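# Unpeg postcards, stack them on mat, box clothespins

## Task

Remove every postcard from the line and lay them in a flat stack on the mat, then put all the clothespins into the box.

## Robot and tools

Robot: two arms, left_arm and right_arm, each ending in a two-finger gripper. Scene frame: origin at table-top height, midway between the nominal bases; +x points out over the table, +z up, left_arm on the +y side (arm names do not match image sides). Calibrated bases: left_arm at (-0.029, +0.336, 0) m, quat_wxyz (+1.000, 0, 0, +0.018); right_arm at (+0.032, -0.379, 0) m, quat_wxyz (+1.000, 0, 0, +0.010). A camera stand is fixed behind the arms. Objects may occasionally get nudged by something other than the robot.

Frames: each arm's reported end_effector_position (m), end_effector_quat_wxyz, velocities, targets and wrist-camera poses are in that arm's own base frame. cam_high and the table use the scene frame. Motion offsets are along the axes of the arm's current Hand target. The gripper's fingers point along its +z and close along its y; the reported position is between the pads, about 1 cm behind the tips. Reported poses can be off by a few cm, more at long reach.

execute_actions(actions, cameras): actions is a list of actions; each action is a table of up to 15 rows, one row per 1/30 s step; a short table repeats its final row to fill 15 steps. Each row is one flat list of 14 numbers in [-1, 1] covering both arms: left_arm dx, dy, dz, rx, ry, rz, opening, then right_arm the same seven. dx..rz are an offset (not a pose) from that arm's Hand target as it was when the action began; every row counts from that same start, not from the prior row. Scale: 1.0 = 0.6 m for dx/dy/dz, 180 degrees for rx/ry/rz, which form a single rotation vector. A later action starts from the new Hand target, so repeating an offset moves further. opening is absolute: +1 fully open (0.093 m), -1 closed. An arm sent six zeros re-requests its Hand target; always send the opening each gripper should keep (0 is a real command). Images return only for an empty list or when cameras names them.

move(target, speed, blend, opening_speed, grip_force, blocking, cameras): target is one 14-number row as above, or a list of up to 15 such rows; every row is an offset from the Hand targets at the move's start, in the same scale and axes. Paths are straight, end together, take 0.5 s minimum and are cut at 10 s for the whole list. speed: m/s, 0.002 to 2.9, default 0.25 (rotation up to twice that in rad/s); one value or one per target. blend: corner rounding in m per target; 0 stops at each. opening_speed: rate of the opening command per second on the -1..+1 scale, at least 0.2. grip_force: newtons per finger pad, 10 to 50 (50 full), one value or one per arm; it persists, and lower values close slowly (about 4 s at 40, 16 s at 10). blocking=false returns after about 0.5 s while motion continues. Moves do not avoid obstacles or the other arm. The result adds a move: line, e.g. done, off_target, moving, held or fault, plus limits=paced (pose clipped) or limits=held (steps withheld). done means within 10 mm and 2 degrees; neither done nor off_target tells you about contact.

wait(seconds 0 to 10): scene runs with last commands held. stop(): brakes a running move. zoom_image(camera, region): camera is cam_high, cam_left_wrist or cam_right_wrist from the latest images; region [x0, y0, x1, y1] in pixels, origin top-left, no larger than 504 by 504. finished_scene(scene): ends the current scene, irreversibly; do it only when the stack and box stay correct with the robot idle.

Result lines: Hand target is the last commanded pose after clipping; next offsets count from it. Grippers often settle short of it; send the remaining distance as an offset, and check tilt after each move. Orientation commands are clipped to 40 degrees from the measured one per step. grip_measured: +1 open, -1 closed; pads meet near -0.94, and each mm of object width adds about 0.0208; readings can sit up to 0.02 high. For firm grip on a rigid item, command about 0.24 below its width reading; release by commanding well above it. Keep sending the closing value while carrying. Joint positions end with finger gap in metres. Joint velocities may read within noise. Joint torques include arm weight; entries 1-3 wrap at ±28 N m. Joint ranges (rad): waist -2.618 to 3.054, shoulder 0.000 to 3.142, elbow 0.000 to 3.142 (straight 2.901), wrist pitch -1.571 to 1.571, wrist yaw -1.571 to 1.571, wrist roll -2.094 to 2.094.

Cameras: cam_high, cam_left_wrist, cam_right_wrist, each 896x504, with given calibrations; wrist images may lag during motion.

Avoid: dropping items or releasing them while moving, anything leaving the table, fast or hard contact with fixtures, the table or the other arm, gripping the other gripper, straining camera cables, paths passing near an arm's own base, and long stretched-out holds or pushes into unreachable poses, which heat motors (MOTOR HOT at 75 °C, fold-away fault at 90 °C, collapse at 100 °C). Any arm stop costs. Thinking time lets the scene keep running.

Each tool is called after "Call:" in YAML: its name, and indented under it one key for each argument.

## Session

Call:
execute_actions:
  actions: []

Scene clock: 0.00 s.
left_arm: end_effector_position=(+0.2736, -0.0331, +0.2902) grip_measured=+1.000 end_effector_quat_wxyz=(+0.561, -0.312, +0.767, +0.012) | right_arm: end_effector_position=(+0.2694, +0.1703, +0.1762) grip_measured=+1.000 end_effector_quat_wxyz=(+0.353, +0.178, +0.906, +0.151)
Joint positions: left_arm=[-0.632 0.928 0.984 -0.724 -0.928 -0.927 0.093] | right_arm=[0.761 1.142 0.892 -0.612 0.38 1.007 0.093]
Joint velocities: within noise
Joint torques (N m): no reading
Heat: left arm: 46 °C; right arm: 40 °C.
Hand target: left_arm +0.2733, -0.0330, +0.2924; +0.561, -0.312, +0.766, +0.011 | right_arm +0.2702, +0.1710, +0.1806; +0.356, +0.178, +0.904, +0.155
Tool commands: left_gripper/opening=+1.0 right_gripper/opening=+1.0

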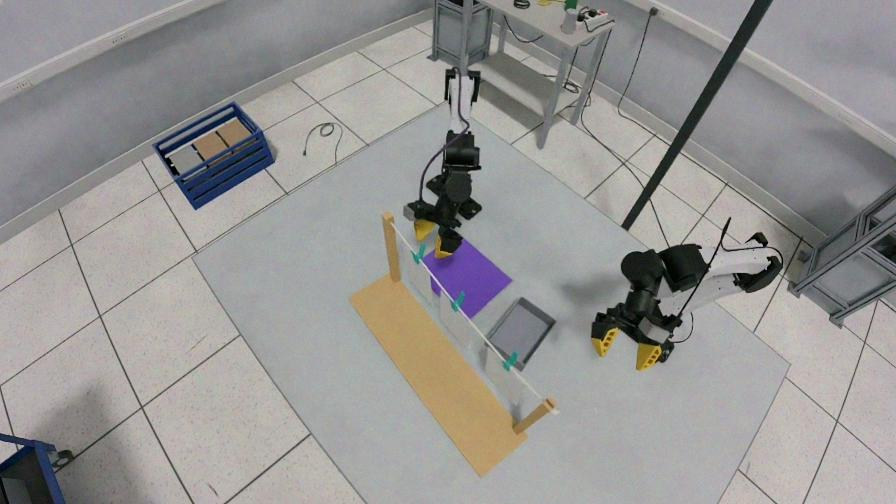

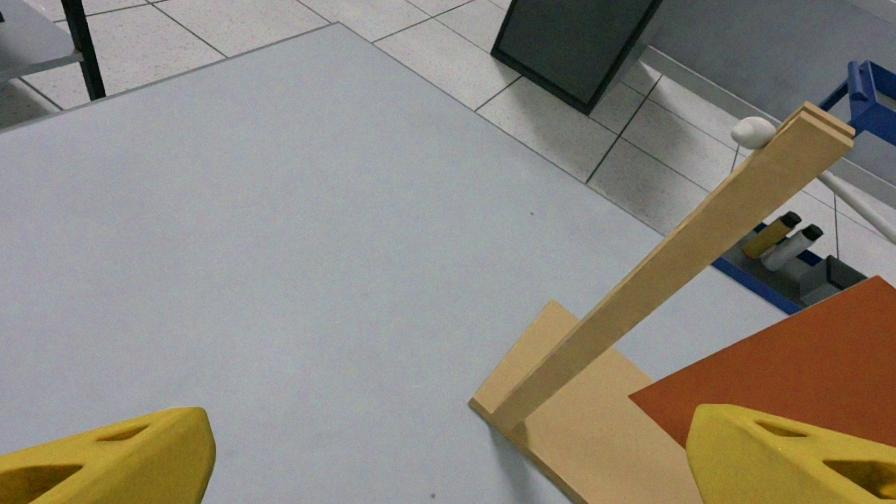

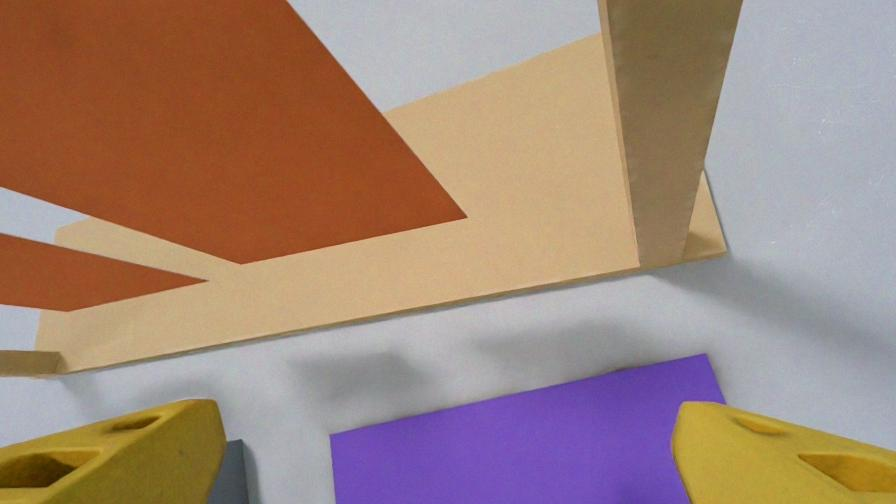

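Call:
zoom_image:
  camera: "cam_high"
  region: [340, 200, 580, 335]

Call:
zoom_image:
  camera: "cam_high"
  region: [400, 320, 640, 455]

Call:
zoom_image:
  camera: "cam_left_wrist"
  region: [448, 50, 896, 302]

Scaled by 2.100 from the camera's 896x504 image, which has a finer 1280x720 frame.

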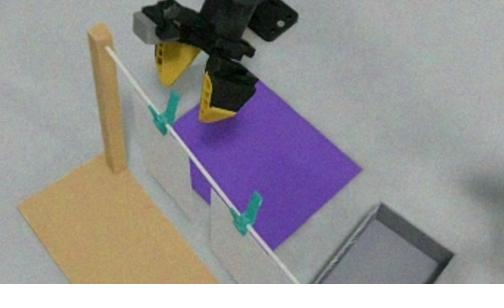

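Scaled by 2.100 from the camera's 896x504 image, which has a finer 1280x720 frame.

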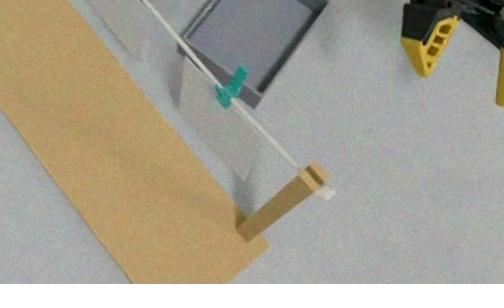

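Scaled by 1.125 from the camera's 896x504 image, which has a finer 1280x720 frame.

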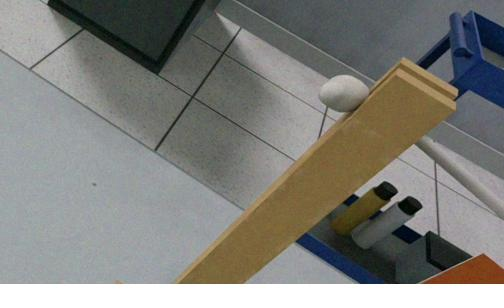

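Call:
move:
  target: [0.0855, -0.1952, -0.1942, 0.1489, -0.0945, 0.1387, 1, -0.0722, 0.0373, -0.201, -0.0108, -0.2562, -0.1557, 1]
  cameras: ["all"]

Scene clock: 51.20 s.
left_arm: end_effector_position=(+0.2231, -0.1931, +0.3353) grip_measured=+1.000 end_effector_quat_wxyz=(+0.708, -0.009, +0.706, -0.004) | right_arm: end_effector_position=(+0.2215, +0.1550, +0.3010) grip_measured=+1.000 end_effector_quat_wxyz=(+0.706, -0.001, +0.709, -0.002)
Joint positions: left_arm=[-1.296 0.991 0.751 0.248 -1.302 -0.011 0.093] | right_arm=[1.242 0.81 0.562 0.234 1.244 0.009 0.093]
Joint torques (N m): left_arm=[-0.08 -2.85 7.6 1.54 0.06 0.16] | right_arm=[0.58 -2.13 5.94 1.83 -0.01 -0.2]
Heat: left arm: 50 °C; right arm: 47 °C.
Hand target: left_arm +0.2223, -0.1940, +0.3301; +0.708, +0.001, +0.707, +0.000 | right_arm +0.2201, +0.1537, +0.2994; +0.707, +0.000, +0.707, +0.000
Off the commanded pose: left_arm 0.005 m, 1 deg | right_arm 0.002 m, 0 deg.
move: done
camera_calibration:
cam_left_wrist: T_world_to_cam=[[0.0328501, -0.99853, 0.043121, -0.216047], [-0.484123, -0.0536423, -0.873354, 0.421825], [0.874383, 0.00781388, -0.485173, 0.0604362], [0, 0, 0, 1]] pos_world=[0.158468, -0.193574, 0.407041]
cam_right_wrist: T_world_to_cam=[[0.000459583, -0.999837, 0.0180304, 0.149827], [-0.434147, -0.016442, -0.900692, 0.407666], [0.900842, -0.00741389, -0.434083, 0.0177415], [0, 0, 0, 1]] pos_world=[0.160936, 0.156638, 0.372182]

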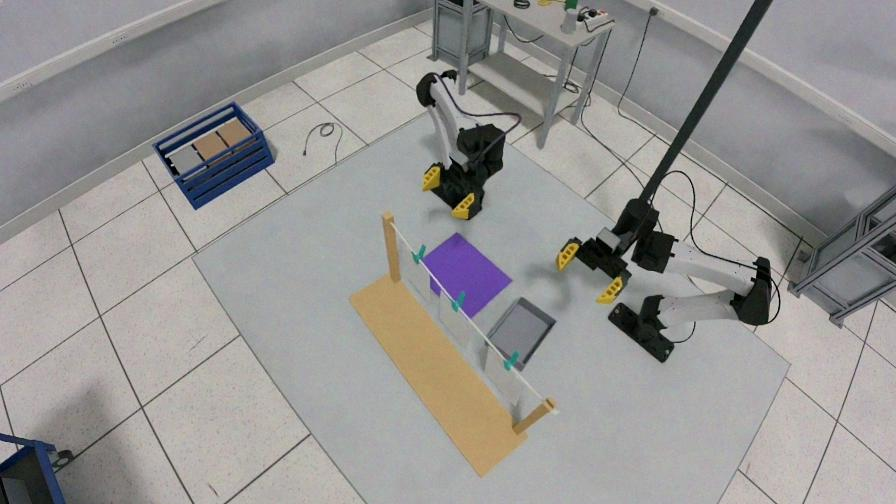

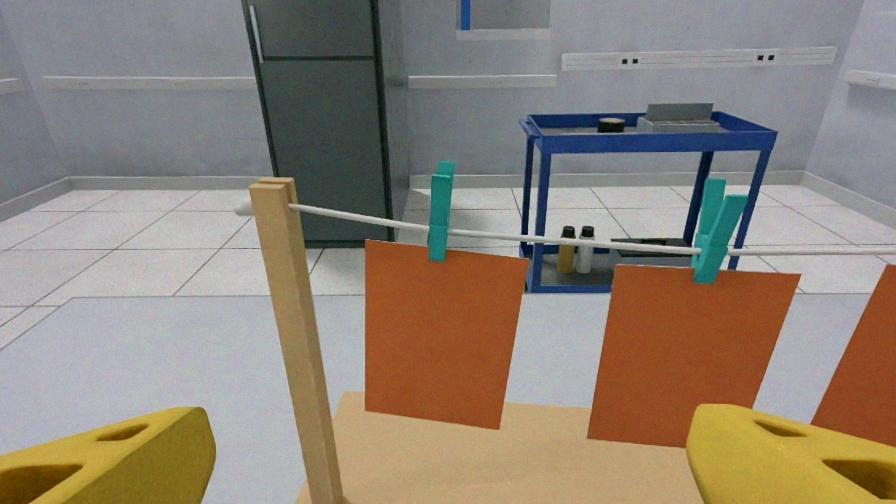

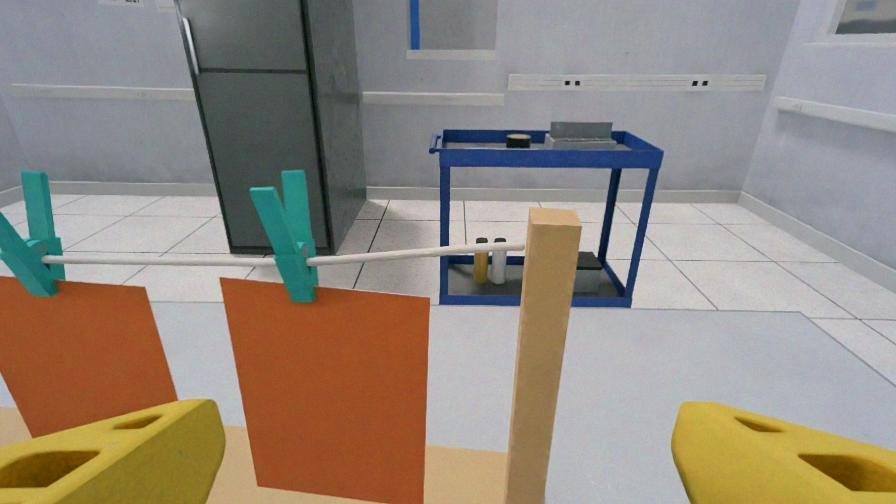

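Call:
zoom_image:
  camera: "cam_left_wrist"
  region: [340, 140, 560, 300]

Call:
zoom_image:
  camera: "cam_right_wrist"
  region: [200, 150, 440, 320]

Call:
zoom_image:
  camera: "cam_left_wrist"
  region: [600, 150, 820, 310]

Scaled by 2.291 from the camera's 896x504 image, which has a finer 1280x720 frame.

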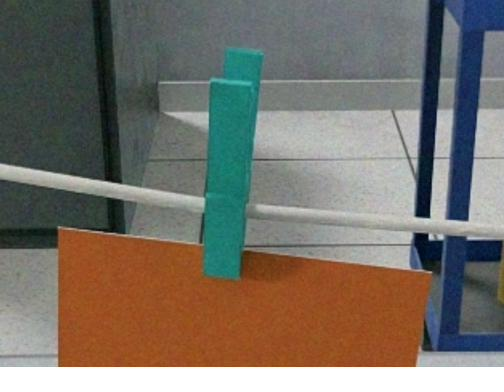

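Scaled by 2.100 from the camera's 896x504 image, which has a finer 1280x720 frame.

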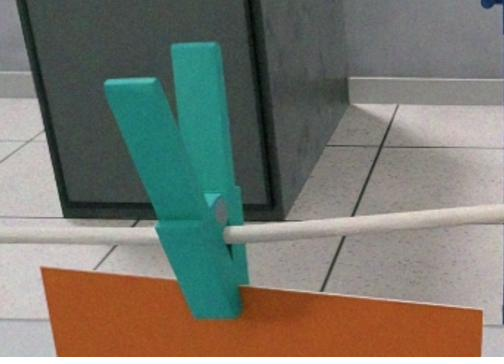

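Scaled by 2.291 from the camera's 896x504 image, which has a finer 1280x720 frame.

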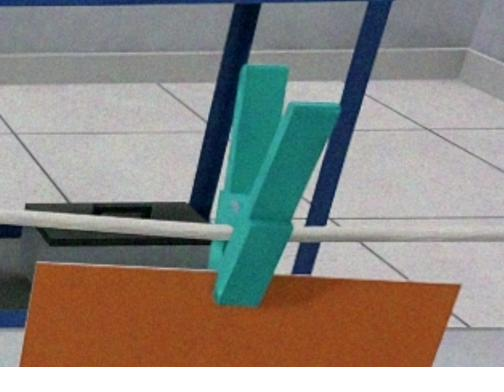

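Call:
zoom_image:
  camera: "cam_high"
  region: [400, 130, 540, 230]

Call:
zoom_image:
  camera: "cam_high"
  region: [540, 190, 680, 310]

Call:
zoom_image:
  camera: "cam_right_wrist"
  region: [0, 150, 240, 504]

Scaled by 3.600 from the camera's 896x504 image, which has a finer 1280x720 frame.

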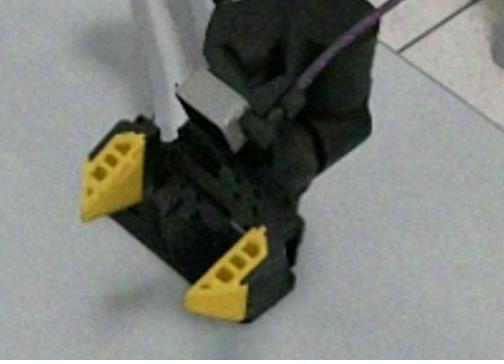

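Scaled by 3.600 from the camera's 896x504 image, which has a finer 1280x720 frame.

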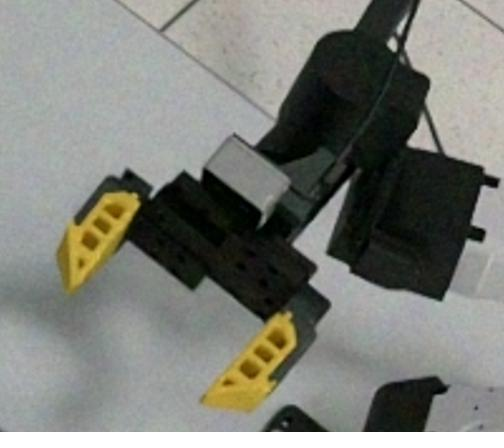

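Scaled by 1.424 from the camera's 896x504 image, which has a finer 1280x720 frame.

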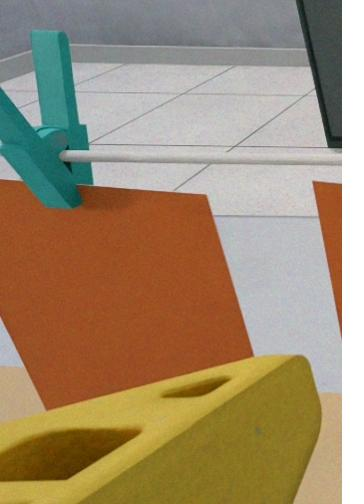

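Call:
move:
  target:
    - [0.3167, -0.2097, 0.2592, 0, 0, 0, -1, 0, 0, 0, 0, 0, 0, 1]
    - [0.3167, -0.2097, 0.3542, 0, 0, 0, -1, 0, 0, 0, 0, 0, 0, 1]
  speed: [0.25, 0.06]
  cameras: ["all"]

Scene clock: 103.07 s.
left_arm: end_effector_position=(+0.4297, -0.3156, +0.1418) grip_measured=-0.973 end_effector_quat_wxyz=(+0.708, -0.007, +0.706, -0.004) | right_arm: end_effector_position=(+0.2215, +0.1550, +0.3014) grip_measured=+1.000 end_effector_quat_wxyz=(+0.706, +0.000, +0.708, -0.002)
Joint positions: left_arm=[-0.881 2.176 1.084 1.098 -0.885 -0.01 0] | right_arm=[1.242 0.81 0.562 0.237 1.244 0.007 0.093]
Joint torques (N m): left_arm=[0.7 -11.23 9.99 1.57 0.13 0.15] | right_arm=[0.49 -2.02 5.85 1.79 -0.01 -0.18]
Heat: left arm: 53 °C; right arm: 48 °C.
Hand target: left_arm +0.4349, -0.3199, +0.1403; +0.708, +0.001, +0.707, +0.000 | right_arm +0.2201, +0.1537, +0.2994; +0.707, +0.000, +0.707, +0.000
Off the commanded pose: left_arm 0.007 m, 1 deg | right_arm 0.003 m, 0 deg.
move: done
camera_calibration:
cam_left_wrist: T_world_to_cam=[[0.0311781, -0.998719, 0.0398444, -0.335745], [-0.482817, -0.049953, -0.874295, 0.346962], [0.875166, 0.0080213, -0.483756, -0.213532], [0, 0, 0, 1]] pos_world=[0.364863, -0.316271, 0.213427]
cam_right_wrist: T_world_to_cam=[[0.000511977, -0.999855, 0.0170044, 0.150099], [-0.433335, -0.0155467, -0.901099, 0.407817], [0.901233, -0.00690725, -0.43328, 0.0174304], [0, 0, 0, 1]] pos_world=[0.160936, 0.156537, 0.372483]

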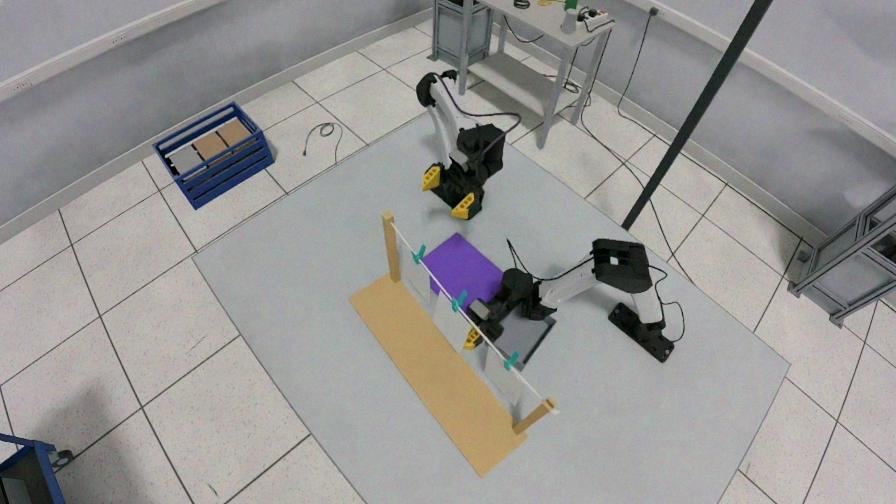

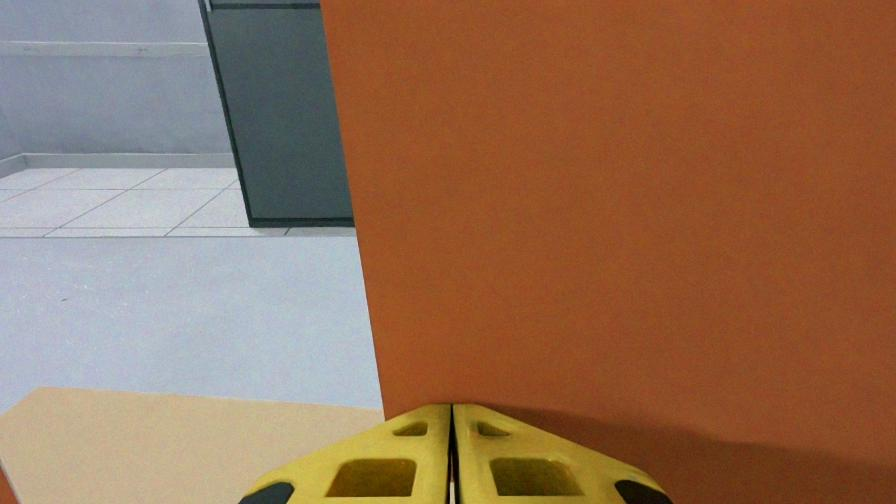

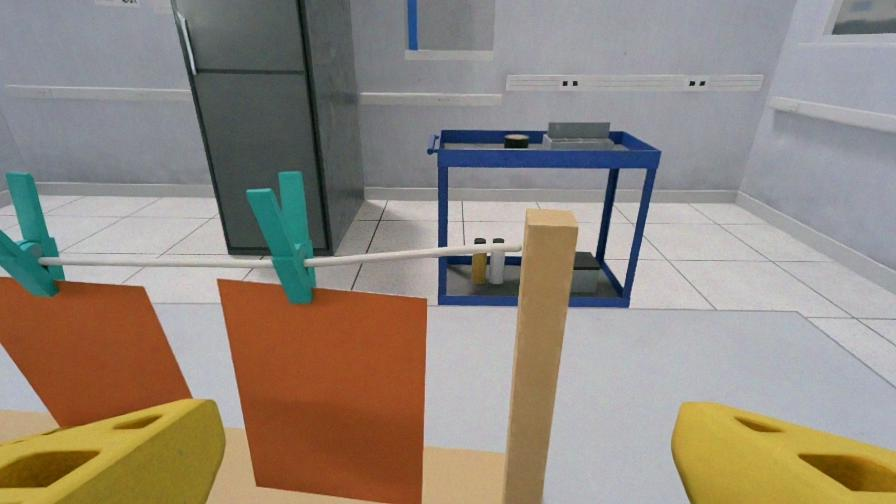

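Call:
move:
  target: [0, 0, 0.06, 0, 0, 0, -1, 0, 0, 0, 0, 0, 0, 1]
  speed: 0.06
  cameras: ["all"]

Call:
zoom_image:
  camera: "cam_high"
  region: [400, 230, 560, 390]

Scene clock: 112.87 s.
left_arm: end_effector_position=(+0.4658, -0.3156, +0.1420) grip_measured=-0.973 end_effector_quat_wxyz=(+0.708, -0.007, +0.706, -0.003) | right_arm: end_effector_position=(+0.2215, +0.1550, +0.3014) grip_measured=+1.000 end_effector_quat_wxyz=(+0.706, +0.000, +0.708, -0.002)
Joint positions: left_arm=[-0.817 2.238 1.205 1.039 -0.822 -0.01 0] | right_arm=[1.242 0.81 0.562 0.237 1.244 0.007 0.093]
Joint torques (N m): left_arm=[0.55 -12.01 10.47 1.59 0.12 0.15] | right_arm=[0.44 -2.06 5.93 1.81 -0.01 -0.15]
Heat: left arm: 53 °C; right arm: 48 °C.
Hand target: left_arm +0.4708, -0.3201, +0.1404; +0.708, +0.001, +0.707, +0.000 | right_arm +0.2201, +0.1537, +0.2994; +0.707, +0.000, +0.707, +0.000
Off the commanded pose: left_arm 0.007 m, 1 deg | right_arm 0.003 m, 0 deg.
move: done
camera_calibration:
cam_left_wrist: T_world_to_cam=[[0.032409, -0.998725, 0.0386929, -0.337236], [-0.482949, -0.0495421, -0.874246, 0.364782], [0.875048, 0.00964673, -0.483939, -0.244519], [0, 0, 0, 1]] pos_world=[0.401066, -0.316376, 0.213625]
cam_right_wrist: T_world_to_cam=[[0.000511977, -0.999855, 0.0170044, 0.150099], [-0.433335, -0.0155467, -0.901099, 0.407817], [0.901233, -0.00690725, -0.43328, 0.0174304], [0, 0, 0, 1]] pos_world=[0.160936, 0.156537, 0.372483]

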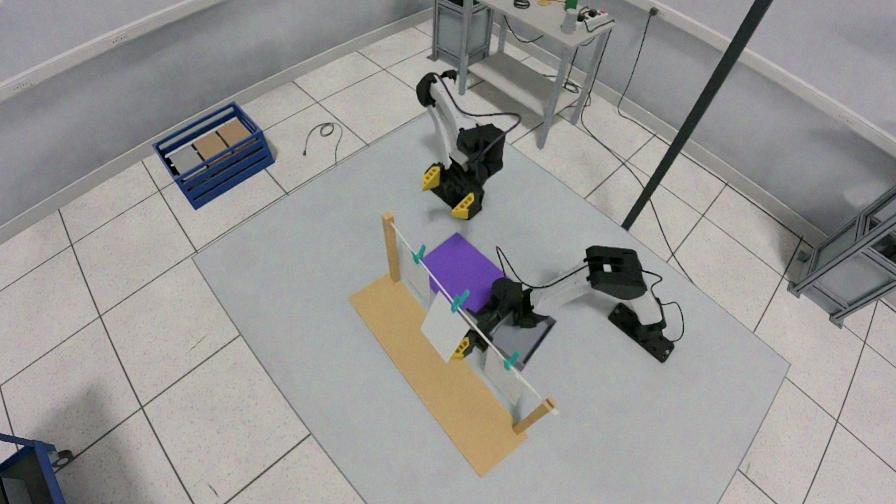

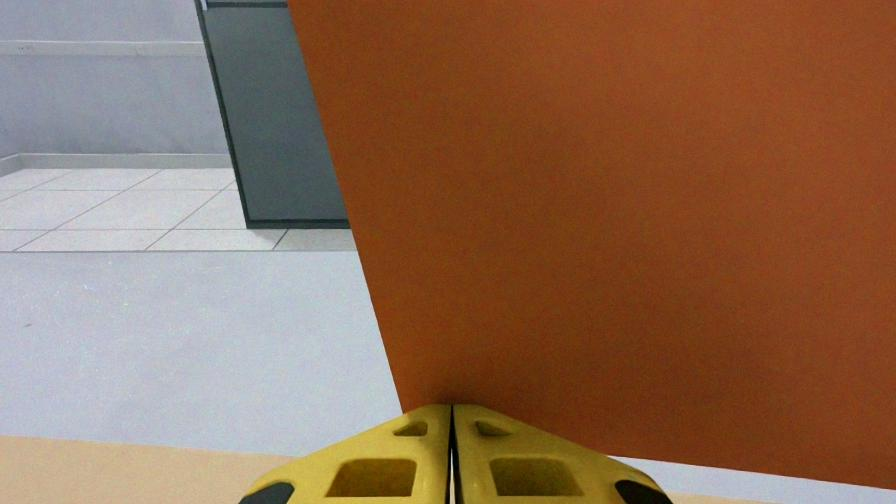

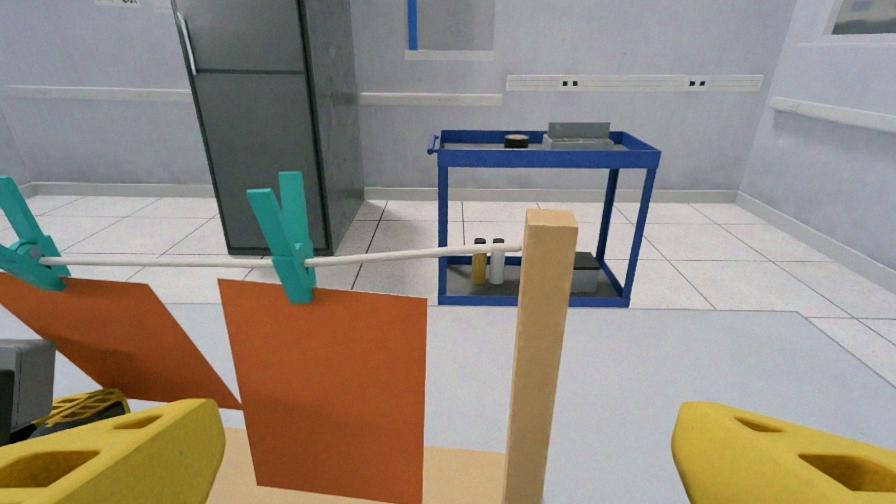

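Scaled by 3.150 from the camera's 896x504 image, which has a finer 1280x720 frame.

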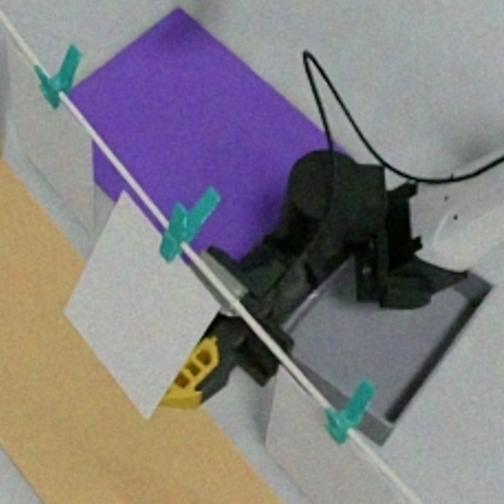

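Call:
move:
  target: [0, 0, -0.18, 0, 0, 0, -1, 0, 0, 0, 0, 0, 0, 1]
  speed: 0.1
  cameras: ["all"]

Call:
zoom_image:
  camera: "cam_high"
  region: [400, 230, 560, 390]

Call:
zoom_image:
  camera: "cam_left_wrist"
  region: [300, 0, 700, 225]

Scene clock: 122.07 s.
left_arm: end_effector_position=(+0.3657, -0.3241, +0.1308) grip_measured=-0.973 end_effector_quat_wxyz=(+0.703, +0.005, +0.711, -0.001) | right_arm: end_effector_position=(+0.2215, +0.1550, +0.3014) grip_measured=+1.000 end_effector_quat_wxyz=(+0.706, +0.000, +0.708, -0.002)
Joint positions: left_arm=[-1.022 2.117 0.928 1.17 -1.013 -0.01 0] | right_arm=[1.242 0.81 0.562 0.237 1.244 0.007 0.093]
Joint torques (N m): left_arm=[0.06 -14.72 5.24 1.71 -0.11 0.15] | right_arm=[0.47 -2.18 5.86 1.81 0 -0.21]
Heat: left arm: 54 °C; right arm: 48 °C.
Hand target: left_arm +0.3629, -0.3198, +0.1404; +0.708, +0.001, +0.707, +0.000 | right_arm +0.2201, +0.1537, +0.2994; +0.707, +0.000, +0.707, +0.000
Off the commanded pose: left_arm 0.011 m, 1 deg | right_arm 0.003 m, 0 deg.
move: off_target (left_arm)
camera_calibration:
cam_left_wrist: T_world_to_cam=[[0.017889, -0.999675, 0.0181701, -0.334324], [-0.495385, -0.0246475, -0.868324, 0.318112], [0.868489, 0.00653222, -0.495665, -0.159324], [0, 0, 0, 1]] pos_world=[0.30194, -0.325334, 0.203328]
cam_right_wrist: T_world_to_cam=[[0.000511977, -0.999855, 0.0170044, 0.150099], [-0.433335, -0.0155467, -0.901099, 0.407817], [0.901233, -0.00690725, -0.43328, 0.0174304], [0, 0, 0, 1]] pos_world=[0.160936, 0.156537, 0.372483]

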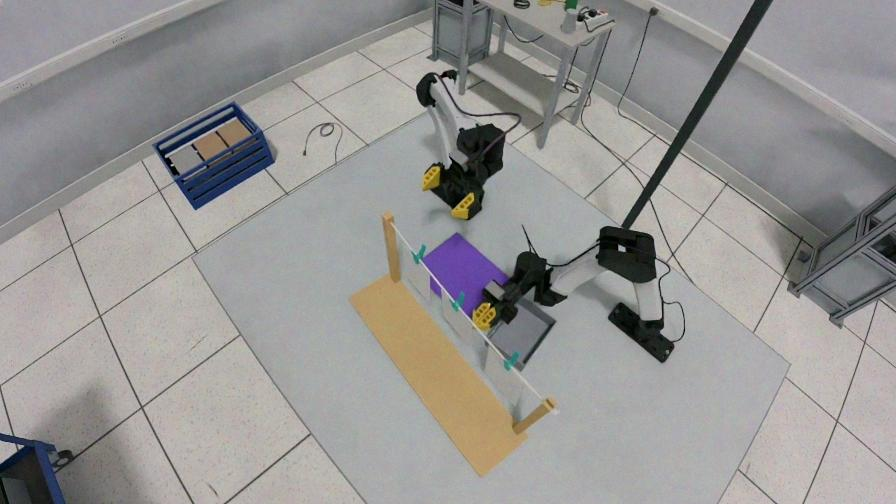

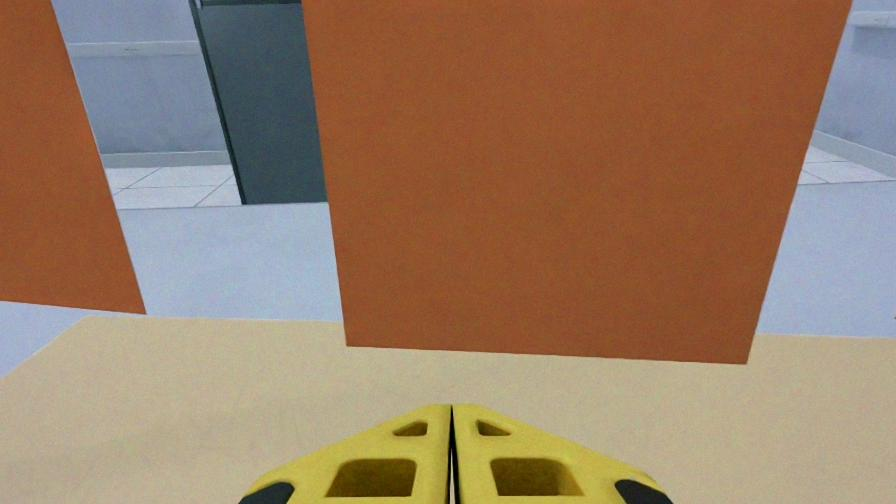

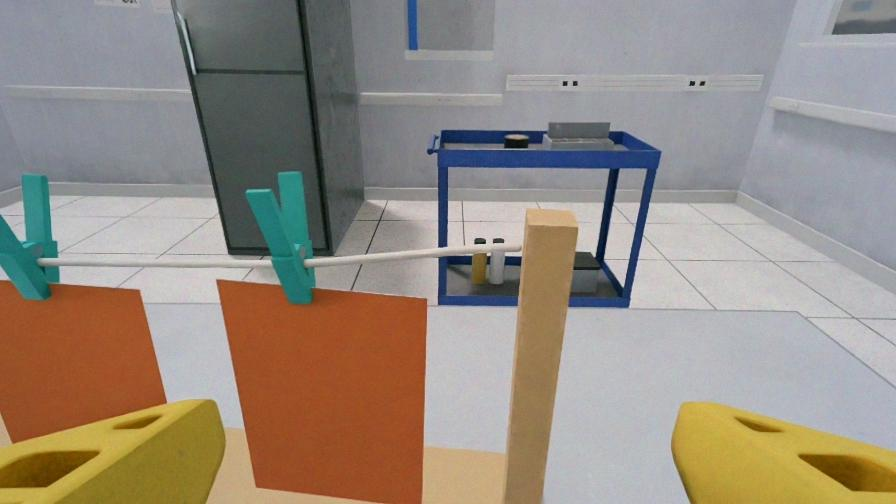

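Scaled by 3.150 from the camera's 896x504 image, which has a finer 1280x720 frame.

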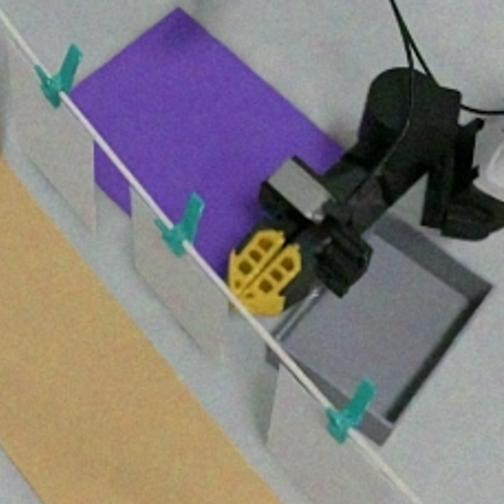

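Scaled by 1.260 from the camera's 896x504 image, which has a finer 1280x720 frame.

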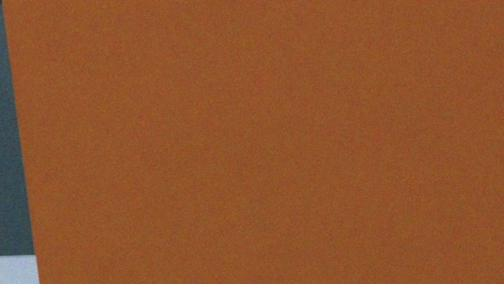

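Call:
move:
  target:
    - [-0.0493, -0.1648, -0.0312, 0.2167, 0, 0, -1, 0.0833, -0.29, 0.183, 0, 0, 0, 1]
    - [-0.0493, -0.2813, 0.1947, 0.2167, 0, 0, -1, 0.0833, -0.29, 0.183, 0, 0, 0, 1]
  speed: [0.2, 0.08]
  cameras: ["all"]

Call:
zoom_image:
  camera: "cam_high"
  region: [340, 200, 560, 360]

Scene clock: 169.43 s.
left_arm: end_effector_position=(+0.4744, -0.4858, +0.1707) grip_measured=-0.973 end_effector_quat_wxyz=(+0.666, +0.232, +0.668, -0.238) | right_arm: end_effector_position=(+0.3297, -0.0198, +0.2567) grip_measured=+1.000 end_effector_quat_wxyz=(+0.710, +0.004, +0.704, +0.000)
Joint positions: left_arm=[-0.837 2.408 1.674 0.734 -0.16 -0.009 0] | right_arm=[-0.116 0.831 0.376 0.463 -0.109 0.007 0.093]
Joint torques (N m): left_arm=[0.79 -14.57 12.44 1.82 0.12 0.13] | right_arm=[-0.76 -0.81 6.08 2.38 -0.19 -0.19]
Heat: left arm: 54 °C; right arm: 51 °C.
Hand target: left_arm +0.4793, -0.4889, +0.1699; +0.667, +0.237, +0.666, -0.236 | right_arm +0.3300, -0.0204, +0.2494; +0.707, +0.000, +0.707, +0.000
Off the commanded pose: left_arm 0.006 m, 1 deg | right_arm 0.007 m, 1 deg.
move: done
camera_calibration:
cam_left_wrist: T_world_to_cam=[[-0.605099, -0.795418, 0.0341476, -0.106635], [-0.405762, 0.271205, -0.872814, 0.504628], [0.684991, -0.541995, -0.486856, -0.413798], [0, 0, 0, 1]] pos_world=[0.423682, -0.445954, 0.242627]
cam_right_wrist: T_world_to_cam=[[-0.00340992, -0.999961, 0.00815477, -0.0204182], [-0.422655, -0.00594945, -0.906271, 0.409743], [0.906284, -0.00653697, -0.422619, -0.105074], [0, 0, 0, 1]] pos_world=[0.268337, -0.0186665, 0.327099]

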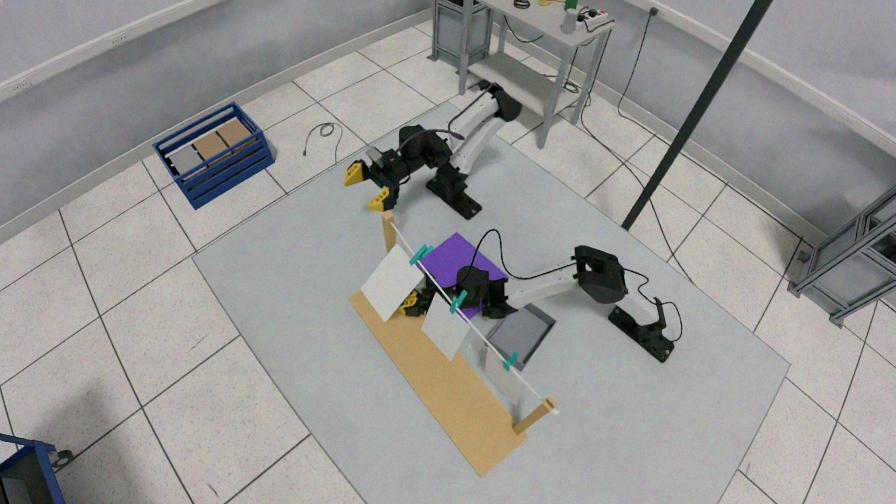

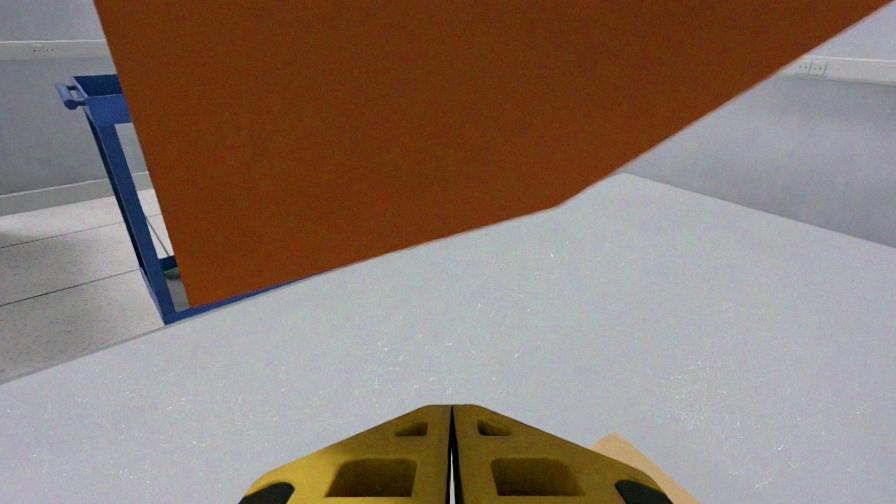

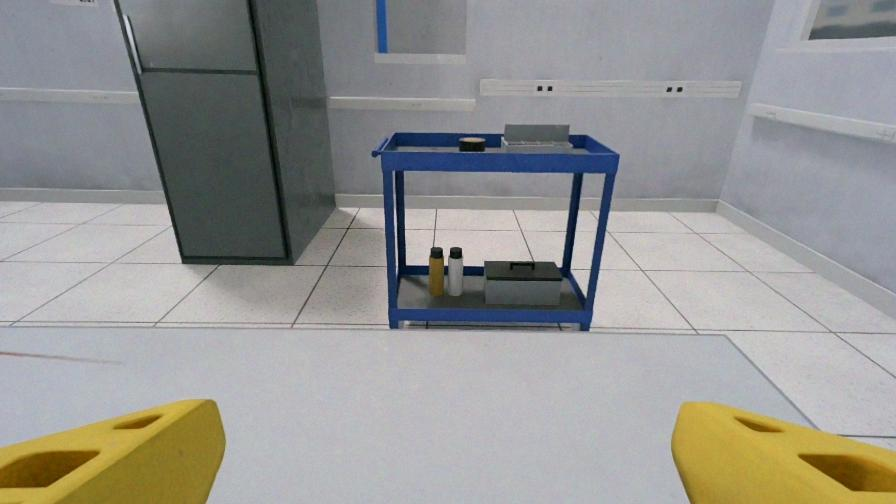

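Scaled by 2.291 from the camera's 896x504 image, which has a finer 1280x720 frame.

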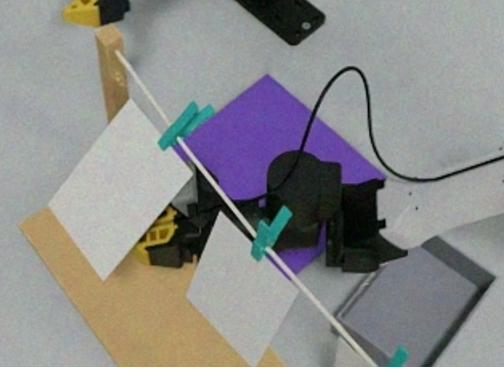

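Call:
move:
  target: [0, 0, 0, 0, 0, 0, -1, 0.049, 0.1033, 0.065, -0.327, 0, 0, 1]
  speed: 0.25
  cameras: ["cam_right_wrist", "cam_high"]

Scene clock: 224.07 s.
left_arm: end_effector_position=(+0.4744, -0.4859, +0.1705) grip_measured=-0.973 end_effector_quat_wxyz=(+0.666, +0.232, +0.668, -0.238) | right_arm: end_effector_position=(+0.3641, +0.0401, +0.2156) grip_measured=+1.000 end_effector_quat_wxyz=(+0.610, -0.332, +0.627, +0.352)
Joint positions: left_arm=[-0.837 2.408 1.674 0.733 -0.159 -0.009 0] | right_arm=[-0.357 1.58 0.663 0.882 -1.367 0.002 0.093]
Joint torques (N m): left_arm=[0.72 -14.57 12.49 1.82 0.13 0.13] | right_arm=[0.98 -5.56 8.47 1.73 -0.14 -0.24]
Heat: left arm: 63 °C; right arm: 59 °C.
Hand target: left_arm +0.4793, -0.4889, +0.1699; +0.667, +0.237, +0.666, -0.236 | right_arm +0.3690, +0.0416, +0.2201; +0.616, -0.347, +0.616, +0.347
Off the commanded pose: left_arm 0.006 m, 1 deg | right_arm 0.007 m, 2 deg.
move: done
camera_calibration:
cam_right_wrist: T_world_to_cam=[[0.848128, -0.529304, -0.022692, -0.28231], [-0.248448, -0.359539, -0.899447, 0.336704], [0.467923, 0.768484, -0.43644, -0.02162], [0, 0, 0, 1]] pos_world=[0.333205, -0.0117552, 0.287005]
Images, in order (width x height): cam_high 896x504, cam_right_wrist 896x504.

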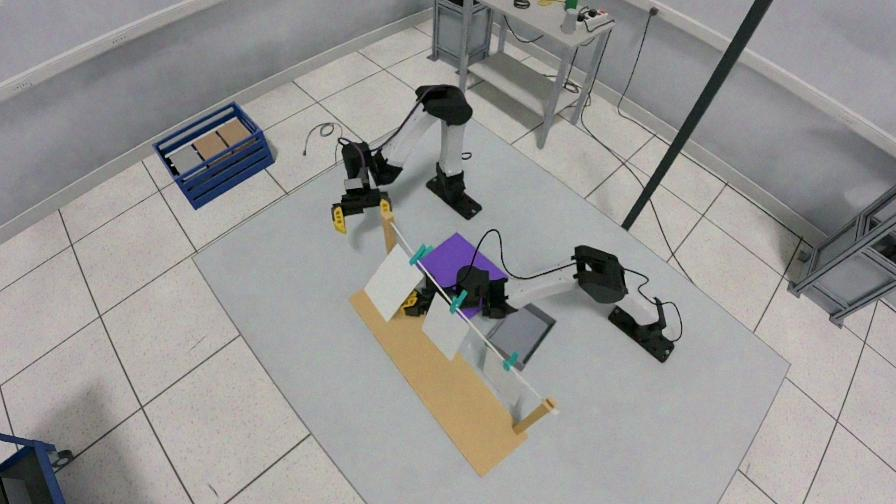

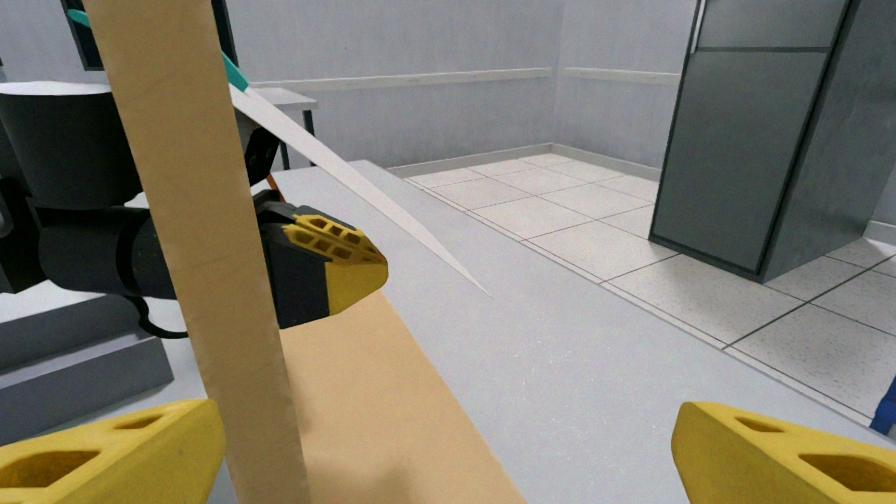

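Call:
move:
  target: [-0.0217, 0.024, 0.0535, -0.0278, -0.1111, 0, -1, 0, 0, 0, 0, 0, 0, 1]
  speed: 0.1
  cameras: ["cam_right_wrist", "cam_high", "cam_left_wrist"]

Scene clock: 278.63 s.
left_arm: end_effector_position=(+0.5076, -0.5010, +0.1816) grip_measured=-0.973 end_effector_quat_wxyz=(+0.774, +0.169, +0.556, -0.253) | right_arm: end_effector_position=(+0.3641, +0.0401, +0.2157) grip_measured=+1.000 end_effector_quat_wxyz=(+0.610, -0.332, +0.627, +0.352)
Joint positions: left_arm=[-0.827 2.737 2.022 1.052 -0.205 0.05 0] | right_arm=[-0.357 1.58 0.663 0.882 -1.367 0.002 0.093]
Joint torques (N m): left_arm=[0.92 -16.24 12.15 1.8 -0.04 0.17] | right_arm=[0.88 -5.68 8.53 1.7 -0.14 -0.23]
Heat: left arm: 66 °C; right arm: 53 °C.
Hand target: left_arm +0.5134, -0.4979, +0.1831; +0.782, +0.163, +0.550, -0.245 | right_arm +0.3687, +0.0416, +0.2199; +0.615, -0.348, +0.617, +0.347
Off the commanded pose: left_arm 0.007 m, 2 deg | right_arm 0.007 m, 2 deg.
move: done
camera_calibration:
cam_left_wrist: T_world_to_cam=[[-0.563774, -0.824281, 0.0521538, -0.137689], [-0.175231, 0.057665, -0.982837, 0.327655], [0.807126, -0.563237, -0.17695, -0.568392], [0, 0, 0, 1]] pos_world=[0.438554, -0.452528, 0.228636]
cam_right_wrist: T_world_to_cam=[[0.848131, -0.529336, -0.021844, -0.28247], [-0.247696, -0.35975, -0.89957, 0.336461], [0.468317, 0.768364, -0.43623, -0.0217665], [0, 0, 0, 1]] pos_world=[0.333105, -0.0117552, 0.287005]

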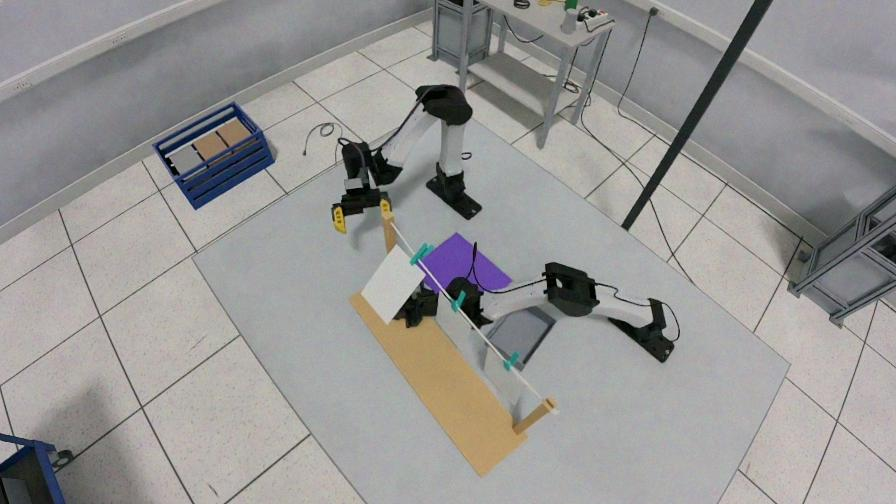

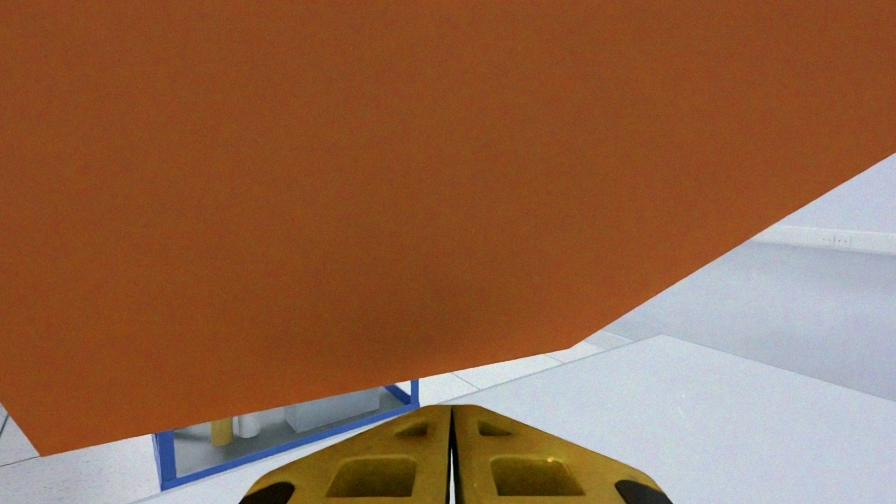

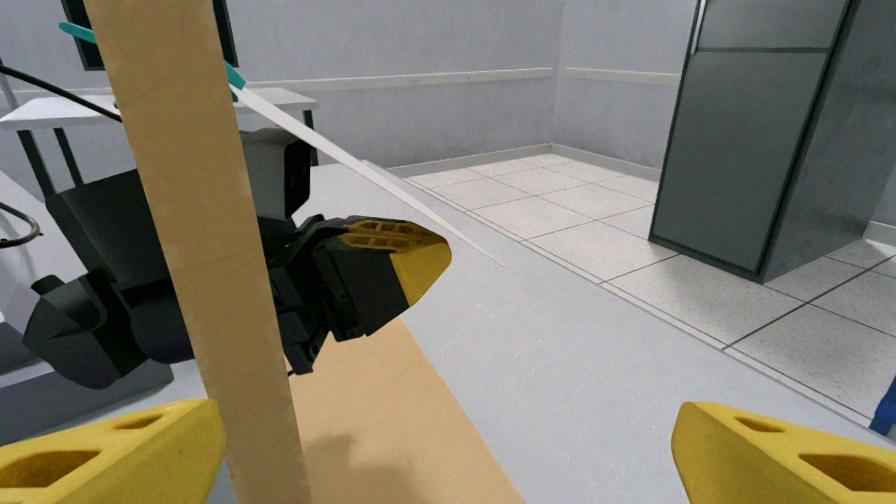

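Call:
move:
  target: [-0.0076, 0.0346, -0.0226, 0, 0, 0, -1, 0.0348, -0.0788, 0.1343, -0.084, 0.1368, 0.6424, 1]
  speed: 0.2
  cameras: ["cam_right_wrist", "cam_high"]

Call:
zoom_image:
  camera: "cam_high"
  region: [320, 200, 540, 360]

Scene clock: 324.27 s.
left_arm: end_effector_position=(+0.5140, -0.4786, +0.1589) grip_measured=-0.973 end_effector_quat_wxyz=(+0.773, +0.167, +0.563, -0.241) | right_arm: end_effector_position=(+0.4466, +0.0831, +0.2005) grip_measured=+1.000 end_effector_quat_wxyz=(-0.093, +0.230, +0.672, +0.698)
Joint positions: left_arm=[-0.796 2.73 1.922 1.13 -0.196 0.051 0] | right_arm=[-0.196 2.158 1.686 -0.964 -1.562 0.596 0.093]
Joint torques (N m): left_arm=[0.98 -22.32 7.09 1.83 0.17 0.06] | right_arm=[1.06 -11.18 8.73 0.53 -0.88 -0.04]
Heat: left arm: 74 °C; right arm: 55 °C.
Hand target: left_arm +0.5131, -0.4728, +0.1823; +0.782, +0.163, +0.550, -0.245 | right_arm +0.4508, +0.0861, +0.1988; -0.127, +0.211, +0.675, +0.696
Off the commanded pose: left_arm 0.024 m, 2 deg | right_arm 0.005 m, 4 deg.
joint sent to its limit (right arm) — joint 5 (wrist yaw), lower limit. The joint targets are off in orientation, not in position.
move: off_target (left_arm, right_arm)
camera_calibration:
cam_right_wrist: T_world_to_cam=[[-0.425472, 0.0797814, -0.901448, 0.364501], [-0.882098, -0.259099, 0.393408, 0.374473], [-0.202177, 0.96255, 0.180614, 0.0594193], [0, 0, 0, 1]] pos_world=[0.497421, 0.0107511, 0.170526]
Images, in order (width x height): cam_high 896x504, cam_right_wrist 896x504.

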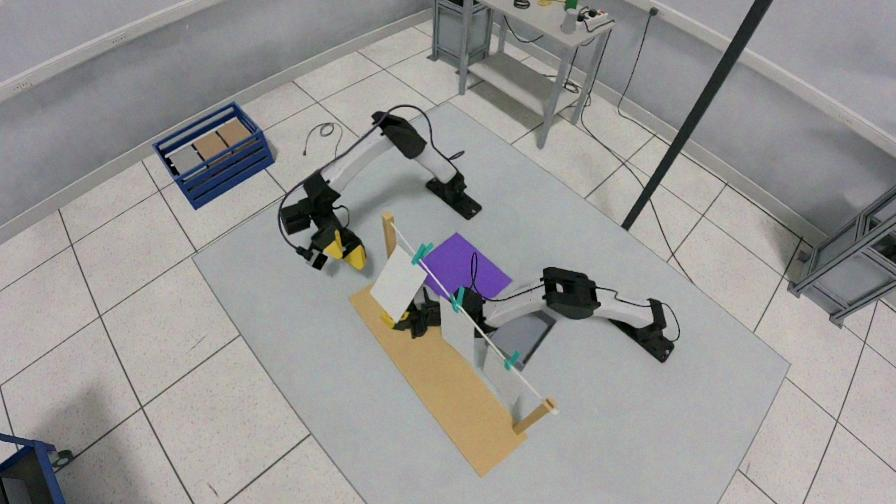

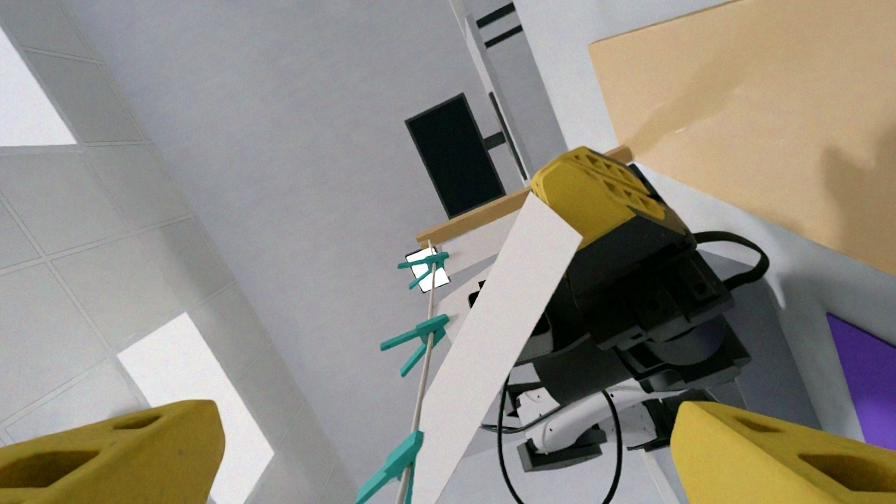

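Scaled by 2.291 from the camera's 896x504 image, which has a finer 1280x720 frame.

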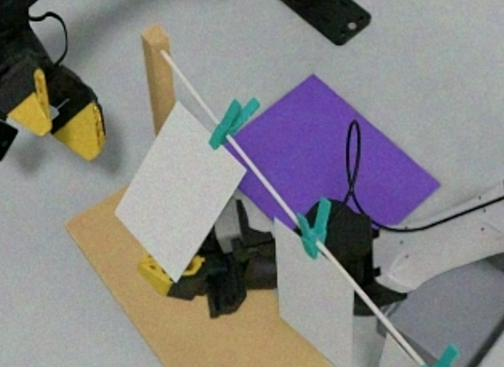

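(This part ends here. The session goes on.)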